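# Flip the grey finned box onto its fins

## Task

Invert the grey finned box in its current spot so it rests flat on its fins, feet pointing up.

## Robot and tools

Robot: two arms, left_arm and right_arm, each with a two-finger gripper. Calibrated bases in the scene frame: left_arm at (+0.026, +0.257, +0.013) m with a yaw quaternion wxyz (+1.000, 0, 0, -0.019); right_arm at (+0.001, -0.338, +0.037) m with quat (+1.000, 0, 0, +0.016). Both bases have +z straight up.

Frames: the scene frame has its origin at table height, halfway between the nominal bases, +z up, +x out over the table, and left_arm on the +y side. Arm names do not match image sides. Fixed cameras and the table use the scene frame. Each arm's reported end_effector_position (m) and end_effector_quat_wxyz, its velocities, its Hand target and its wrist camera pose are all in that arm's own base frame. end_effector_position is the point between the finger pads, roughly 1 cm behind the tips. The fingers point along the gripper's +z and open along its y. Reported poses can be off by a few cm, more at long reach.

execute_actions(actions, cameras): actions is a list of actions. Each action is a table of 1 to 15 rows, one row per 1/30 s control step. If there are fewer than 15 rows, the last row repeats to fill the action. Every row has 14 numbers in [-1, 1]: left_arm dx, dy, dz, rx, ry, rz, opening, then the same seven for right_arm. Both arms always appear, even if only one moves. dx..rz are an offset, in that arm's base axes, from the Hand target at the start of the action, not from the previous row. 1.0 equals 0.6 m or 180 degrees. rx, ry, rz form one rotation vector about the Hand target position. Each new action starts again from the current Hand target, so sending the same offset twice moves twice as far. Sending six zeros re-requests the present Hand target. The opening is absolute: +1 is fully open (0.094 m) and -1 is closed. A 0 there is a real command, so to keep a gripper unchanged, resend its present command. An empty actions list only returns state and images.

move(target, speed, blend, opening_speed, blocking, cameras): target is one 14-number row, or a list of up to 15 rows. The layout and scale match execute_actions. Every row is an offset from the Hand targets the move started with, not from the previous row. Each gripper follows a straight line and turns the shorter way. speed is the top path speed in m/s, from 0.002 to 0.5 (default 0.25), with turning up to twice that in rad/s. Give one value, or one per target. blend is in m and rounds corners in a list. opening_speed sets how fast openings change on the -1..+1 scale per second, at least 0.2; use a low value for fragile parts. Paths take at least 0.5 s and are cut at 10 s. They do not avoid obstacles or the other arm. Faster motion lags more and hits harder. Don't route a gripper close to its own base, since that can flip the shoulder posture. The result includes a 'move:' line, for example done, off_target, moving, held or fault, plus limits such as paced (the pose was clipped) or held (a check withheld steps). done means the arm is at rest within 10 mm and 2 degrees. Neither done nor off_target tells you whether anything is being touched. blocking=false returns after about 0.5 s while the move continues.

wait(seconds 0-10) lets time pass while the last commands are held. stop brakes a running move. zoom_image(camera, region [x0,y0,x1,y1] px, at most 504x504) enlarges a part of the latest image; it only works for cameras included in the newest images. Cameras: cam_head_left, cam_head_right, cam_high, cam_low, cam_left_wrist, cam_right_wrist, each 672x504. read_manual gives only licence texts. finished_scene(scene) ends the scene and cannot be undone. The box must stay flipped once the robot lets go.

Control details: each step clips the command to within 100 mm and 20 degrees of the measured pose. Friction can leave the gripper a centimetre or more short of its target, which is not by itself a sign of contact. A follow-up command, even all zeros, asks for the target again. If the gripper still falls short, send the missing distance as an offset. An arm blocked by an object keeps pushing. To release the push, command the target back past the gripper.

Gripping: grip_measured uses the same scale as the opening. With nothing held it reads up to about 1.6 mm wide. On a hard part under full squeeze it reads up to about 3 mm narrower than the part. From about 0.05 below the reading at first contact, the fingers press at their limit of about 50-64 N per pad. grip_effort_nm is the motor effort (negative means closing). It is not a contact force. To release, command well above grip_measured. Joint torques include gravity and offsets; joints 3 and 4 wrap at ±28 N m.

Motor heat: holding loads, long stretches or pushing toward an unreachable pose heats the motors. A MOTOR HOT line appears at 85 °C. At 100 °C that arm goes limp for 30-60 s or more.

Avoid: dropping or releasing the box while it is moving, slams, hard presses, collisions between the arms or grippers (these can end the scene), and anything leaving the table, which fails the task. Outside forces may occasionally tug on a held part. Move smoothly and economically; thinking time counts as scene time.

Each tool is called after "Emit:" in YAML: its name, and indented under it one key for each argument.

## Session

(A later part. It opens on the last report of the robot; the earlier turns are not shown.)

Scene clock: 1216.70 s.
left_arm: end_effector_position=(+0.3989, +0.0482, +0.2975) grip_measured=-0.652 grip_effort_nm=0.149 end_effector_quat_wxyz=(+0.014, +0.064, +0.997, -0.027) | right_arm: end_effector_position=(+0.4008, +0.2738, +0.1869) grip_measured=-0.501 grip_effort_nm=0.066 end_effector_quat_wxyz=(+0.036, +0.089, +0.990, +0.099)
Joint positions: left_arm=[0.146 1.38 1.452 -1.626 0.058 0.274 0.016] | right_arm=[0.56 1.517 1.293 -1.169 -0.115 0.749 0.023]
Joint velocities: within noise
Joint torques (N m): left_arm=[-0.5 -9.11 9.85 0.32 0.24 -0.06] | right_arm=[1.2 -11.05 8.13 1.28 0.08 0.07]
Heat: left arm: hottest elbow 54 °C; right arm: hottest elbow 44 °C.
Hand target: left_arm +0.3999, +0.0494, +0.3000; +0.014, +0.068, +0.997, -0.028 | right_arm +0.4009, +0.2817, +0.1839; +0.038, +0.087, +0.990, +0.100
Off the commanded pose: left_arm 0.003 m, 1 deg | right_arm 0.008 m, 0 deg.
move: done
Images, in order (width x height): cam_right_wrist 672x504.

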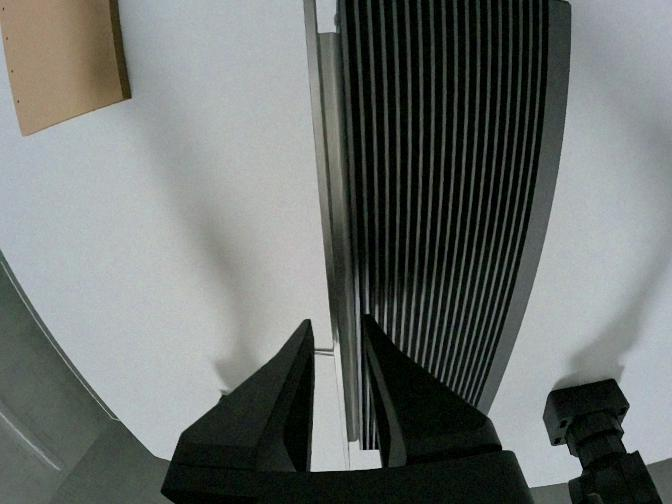

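Emit:
move:
  target:
    - [0,0,0,0,0,0,-0.65, 0,0,0,0,0,0,-1.0]
    - [0,0,0,0,0,0,-0.65, -0.0143,-0.0715,0.0105,0.049,-0.0098,0,-1.0]
    - [0,0,0,0,0,0,-0.65, -0.0301,-0.1503,0.0057,0.1034,-0.0207,0,-1.0]
    - [0,0,0,0,0,0,-0.65, -0.0452,-0.2262,-0.0155,0.1524,-0.0305,0,-1.0]
    - [0,0,0,0,0,0,-0.65, -0.0593,-0.2963,-0.0525,0.196,-0.0392,0,-1.0]
    - [0,0,0,0,0,0,-0.65, -0.0714,-0.3572,-0.1035,0.2341,-0.0468,0,-1.0]
    - [0,0,0,0,0,0,-0.65, -0.0806,-0.4028,-0.1608,0.2613,-0.0523,0,-1.0]
    - [0,0,0,0,0,0,-0.65, -0.086,-0.4302,-0.2105,0.2831,-0.0566,0,-1.0]
  speed: [0.05, 0.075, 0.075, 0.075, 0.075, 0.065, 0.06, 0.04]
  blend: [0, 0.02, 0.02, 0.02, 0.02, 0.02, 0.015, 0]
  opening_speed: 0.5

Scene clock: 1250.03 s.
left_arm: end_effector_position=(+0.3989, +0.0482, +0.2975) grip_measured=-0.652 grip_effort_nm=0.154 end_effector_quat_wxyz=(+0.014, +0.064, +0.997, -0.027) | right_arm: end_effector_position=(+0.3391, +0.0470, +0.0644) grip_measured=-0.955 grip_effort_nm=-1.038 end_effector_quat_wxyz=(+0.065, +0.079, +0.836, +0.540)
Joint positions: left_arm=[0.146 1.38 1.452 -1.626 0.058 0.274 0.016] | right_arm=[-0.333 1.613 0.711 -0.925 -1.134 -0.308 0.002]
Joint velocities: within noise
Joint torques (N m): left_arm=[-0.5 -9 9.84 0.35 0.23 -0.06] | right_arm=[-4.42 -7.18 6.5 0.13 0.85 -0.39]
Heat: left arm: hottest elbow 54 °C; right arm: hottest elbow 43 °C.
Hand target: left_arm +0.3999, +0.0494, +0.3000; +0.014, +0.068, +0.997, -0.028 | right_arm +0.3493, +0.0235, +0.0577; +0.082, +0.086, +0.844, +0.523
Off the commanded pose: left_arm 0.003 m, 1 deg | right_arm 0.026 m, 3 deg.
move: off_target (right_arm)

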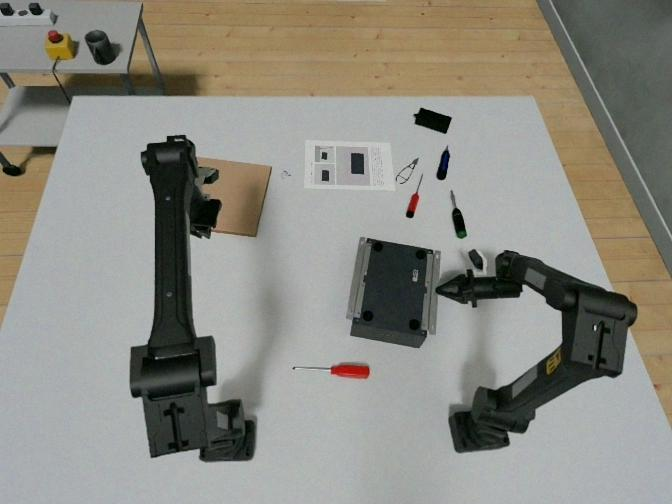

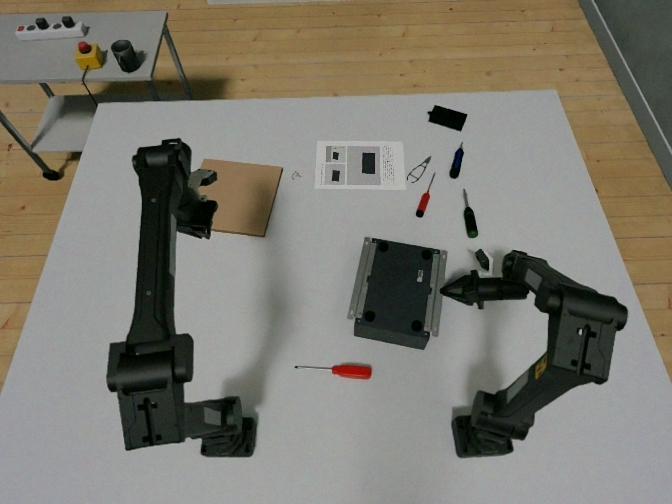

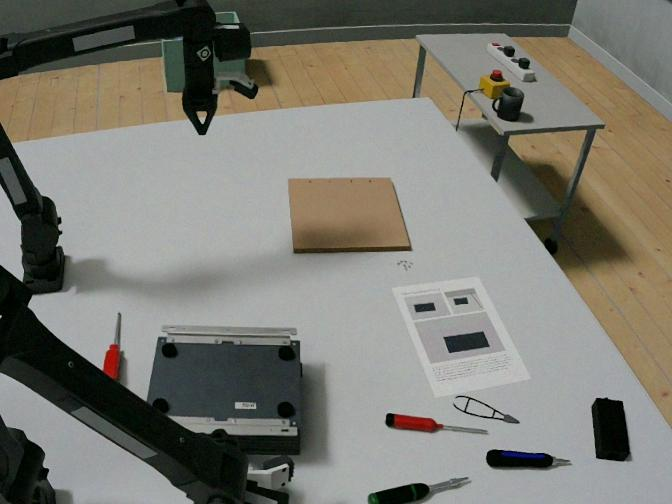

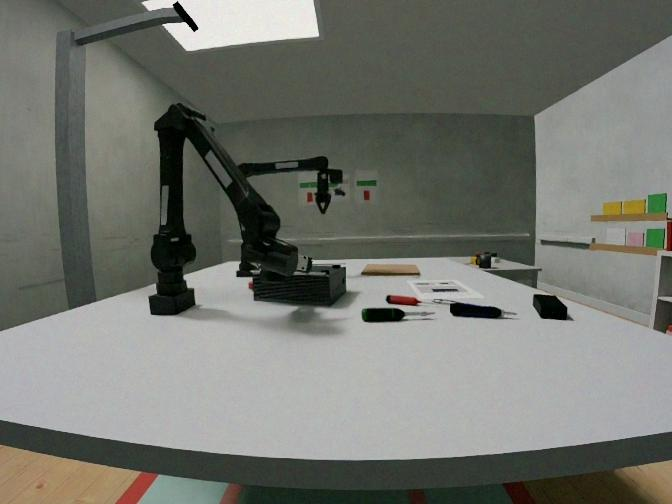

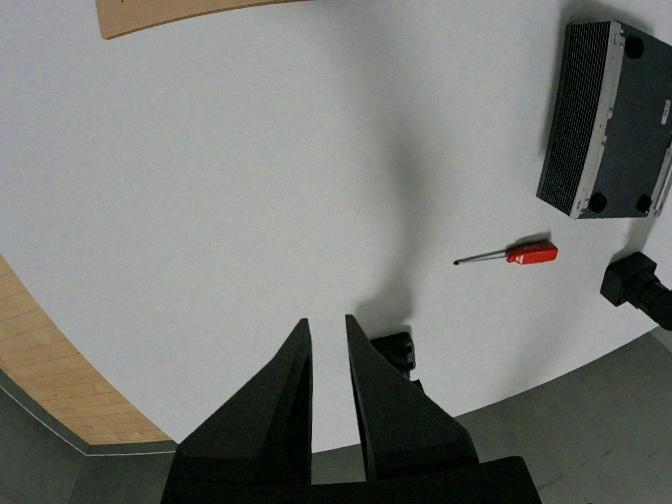

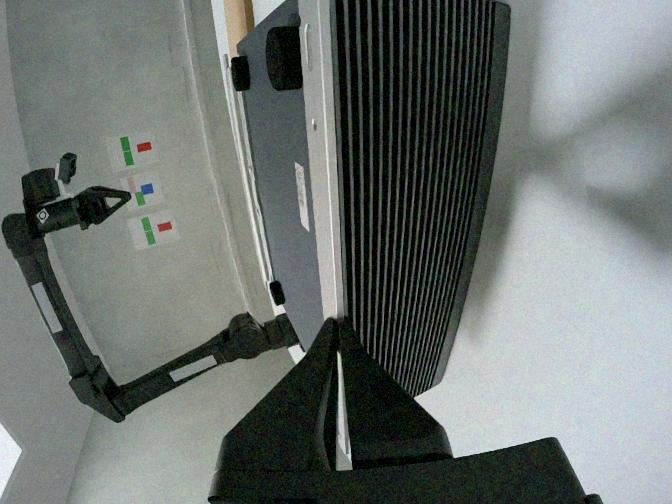

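Emit:
move:
  target: [0,0,0,0,0,0,-0.65, 0.143,0.3975,0.0167,0,0,0.0278,-1.0]
  speed: 0.07

Scene clock: 1291.37 s.
left_arm: end_effector_position=(+0.3989, +0.0482, +0.2975) grip_measured=-0.652 grip_effort_nm=0.154 end_effector_quat_wxyz=(+0.014, +0.064, +0.997, -0.027) | right_arm: end_effector_position=(+0.4259, +0.2360, +0.0668) grip_measured=-0.955 grip_effort_nm=-1.043 end_effector_quat_wxyz=(+0.061, +0.066, +0.846, +0.525)
Joint positions: left_arm=[0.146 1.38 1.452 -1.626 0.058 0.274 0.016] | right_arm=[0.212 1.661 0.753 0.013 -0.969 0.734 0.002]
Joint velocities: within noise
Joint torques (N m): left_arm=[-0.56 -8.88 9.78 0.35 0.24 -0.05] | right_arm=[3.02 -9.11 8.9 2.21 0.15 0.1]
Heat: left arm: hottest elbow 54 °C; right arm: hottest elbow 41 °C.
Hand target: left_arm +0.3999, +0.0494, +0.3000; +0.014, +0.068, +0.997, -0.028 | right_arm +0.4350, +0.2621, +0.0677; +0.059, +0.048, +0.847, +0.526
Off the commanded pose: left_arm 0.003 m, 1 deg | right_arm 0.028 m, 2 deg.
move: off_target (right_arm)

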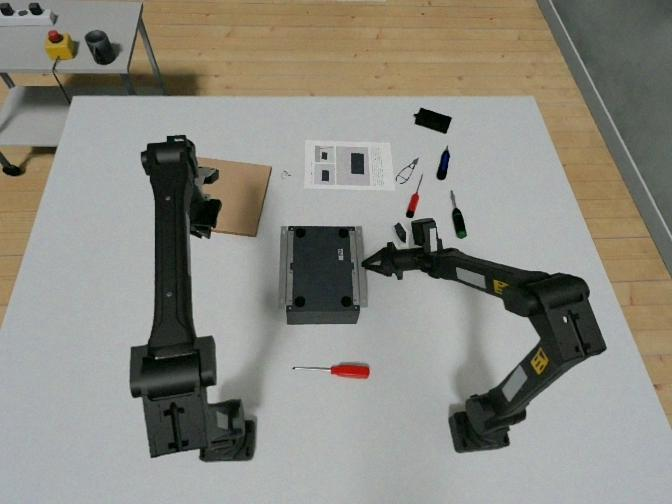

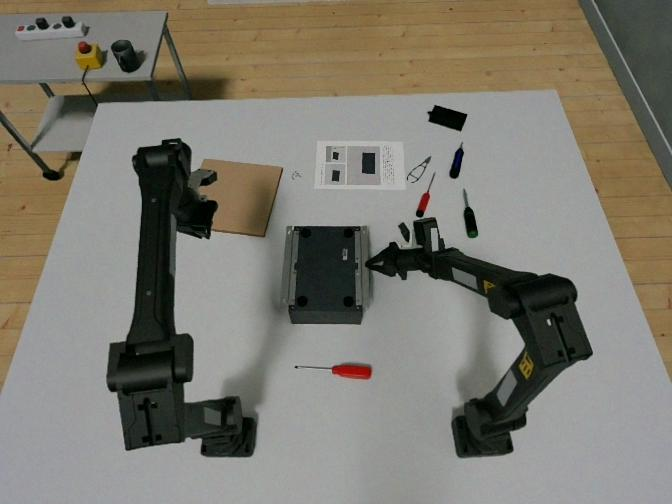

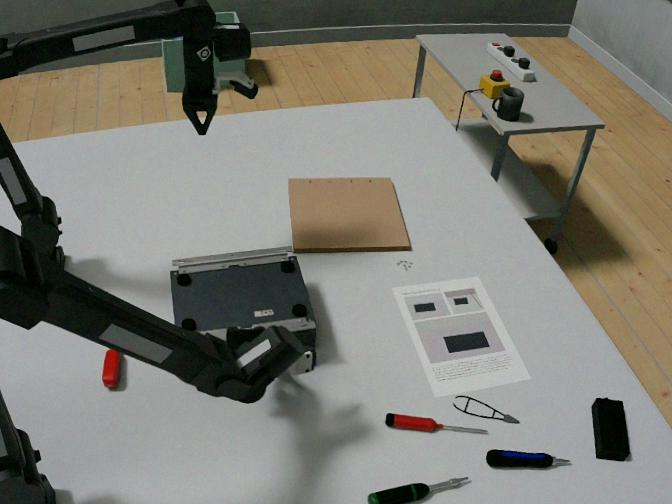

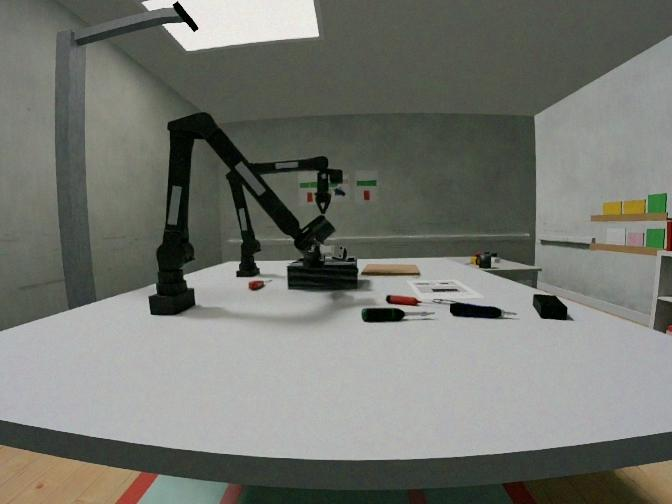

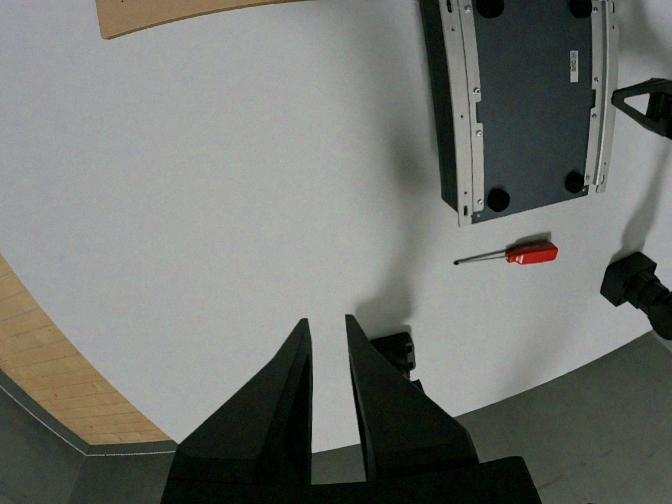

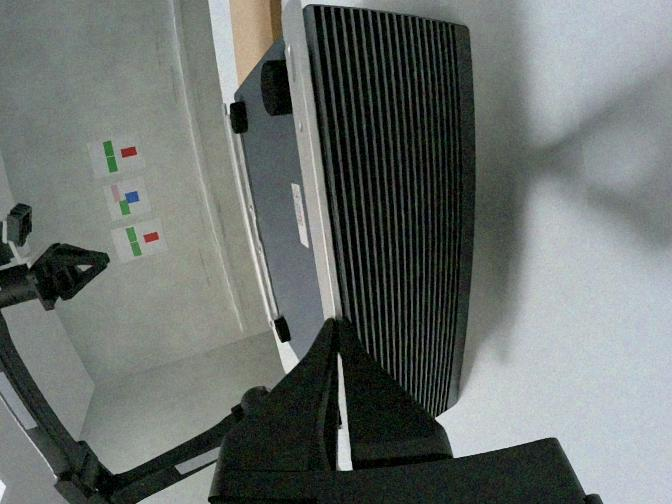

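Emit:
move:
  target:
    - [0,0,0,0,0,0,-0.65, -0.015,-0.0435,-0.0015,0,0,0,-1.0]
    - [0,0,0,0,0,0,-0.65, -0.015,-0.0435,-0.0015,0,0,0,-0.5]
    - [0,0,0,0,0,0,-0.65, -0.05,-0.22,0.087,0,0,0,-0.5]
    - [0,0,0,0,0,0,-0.65, -0.065,-0.377,0.249,0,0,0,-0.5]
  speed: [0.05, 0.05, 0.07, 0.15]
  blend: [0, 0, 0.03, 0]
  opening_speed: 0.8

Scene clock: 1312.30 s.
left_arm: end_effector_position=(+0.3989, +0.0482, +0.2975) grip_measured=-0.652 grip_effort_nm=0.149 end_effector_quat_wxyz=(+0.014, +0.064, +0.997, -0.027) | right_arm: end_effector_position=(+0.3835, +0.0446, +0.2074) grip_measured=-0.501 grip_effort_nm=0.061 end_effector_quat_wxyz=(+0.044, +0.054, +0.845, +0.530)
Joint positions: left_arm=[0.146 1.38 1.452 -1.626 0.058 0.274 0.016] | right_arm=[-0.291 1.471 1.036 -1.425 -1.1 -0.341 0.023]
Joint velocities: within noise
Joint torques (N m): left_arm=[-0.44 -8.94 9.83 0.31 0.24 -0.06] | right_arm=[-1.85 -9.05 9.72 -0.28 -0.54 -0.24]
Heat: left arm: hottest elbow 54 °C; right arm: hottest elbow 43 °C.
Hand target: left_arm +0.3999, +0.0494, +0.3000; +0.014, +0.068, +0.997, -0.028 | right_arm +0.3960, +0.0359, +0.2170; +0.059, +0.049, +0.847, +0.526
Off the commanded pose: left_arm 0.003 m, 1 deg | right_arm 0.018 m, 2 deg.
move: off_target (right_arm)

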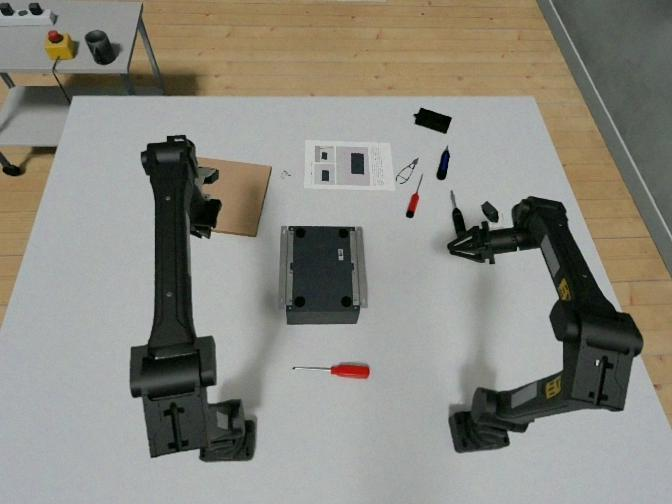

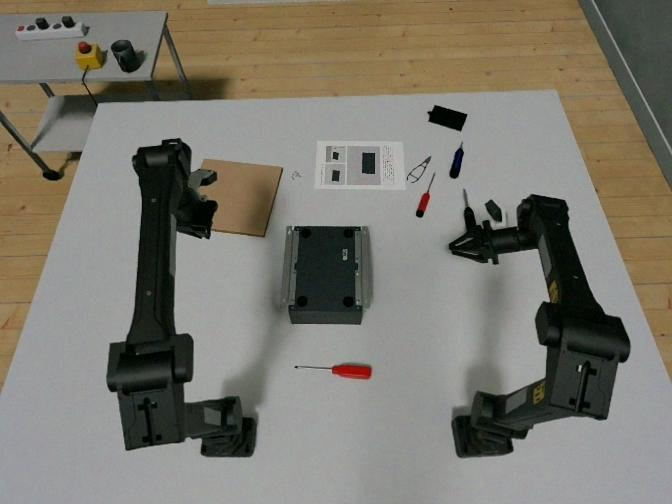

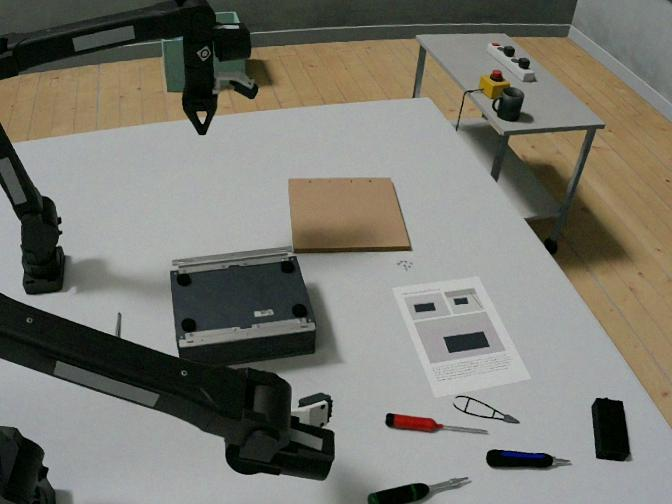

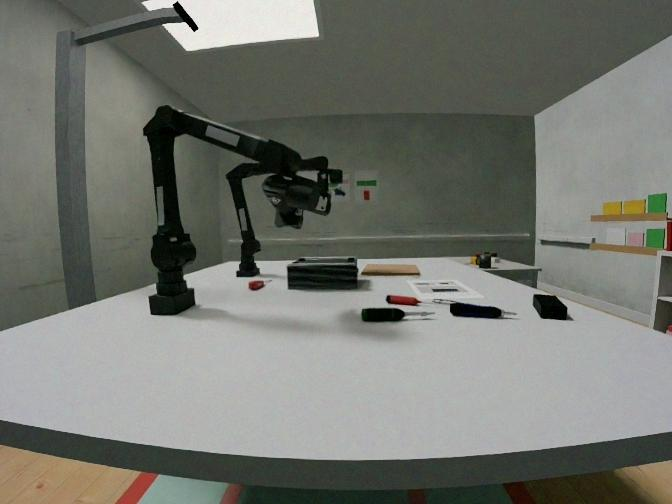

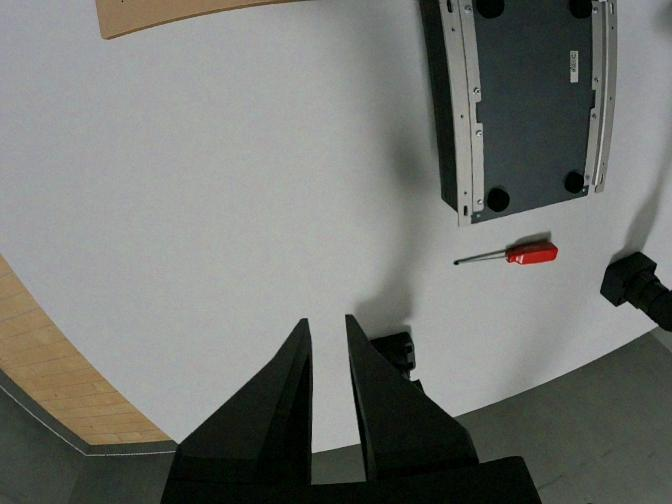

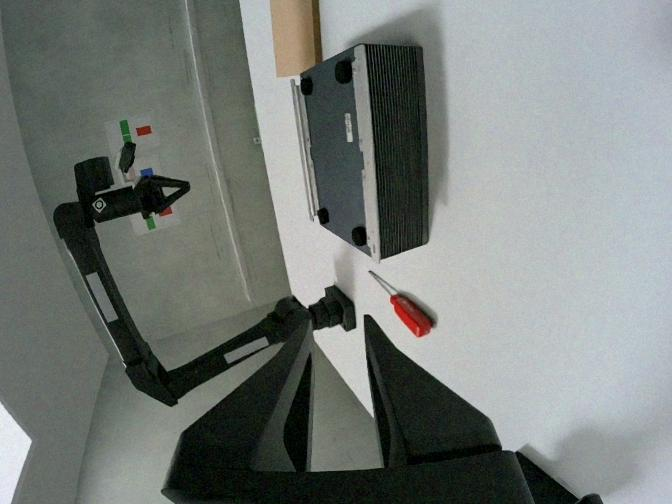

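Emit:
finished_scene:
  scene: 2

The scene is finished: the task was done.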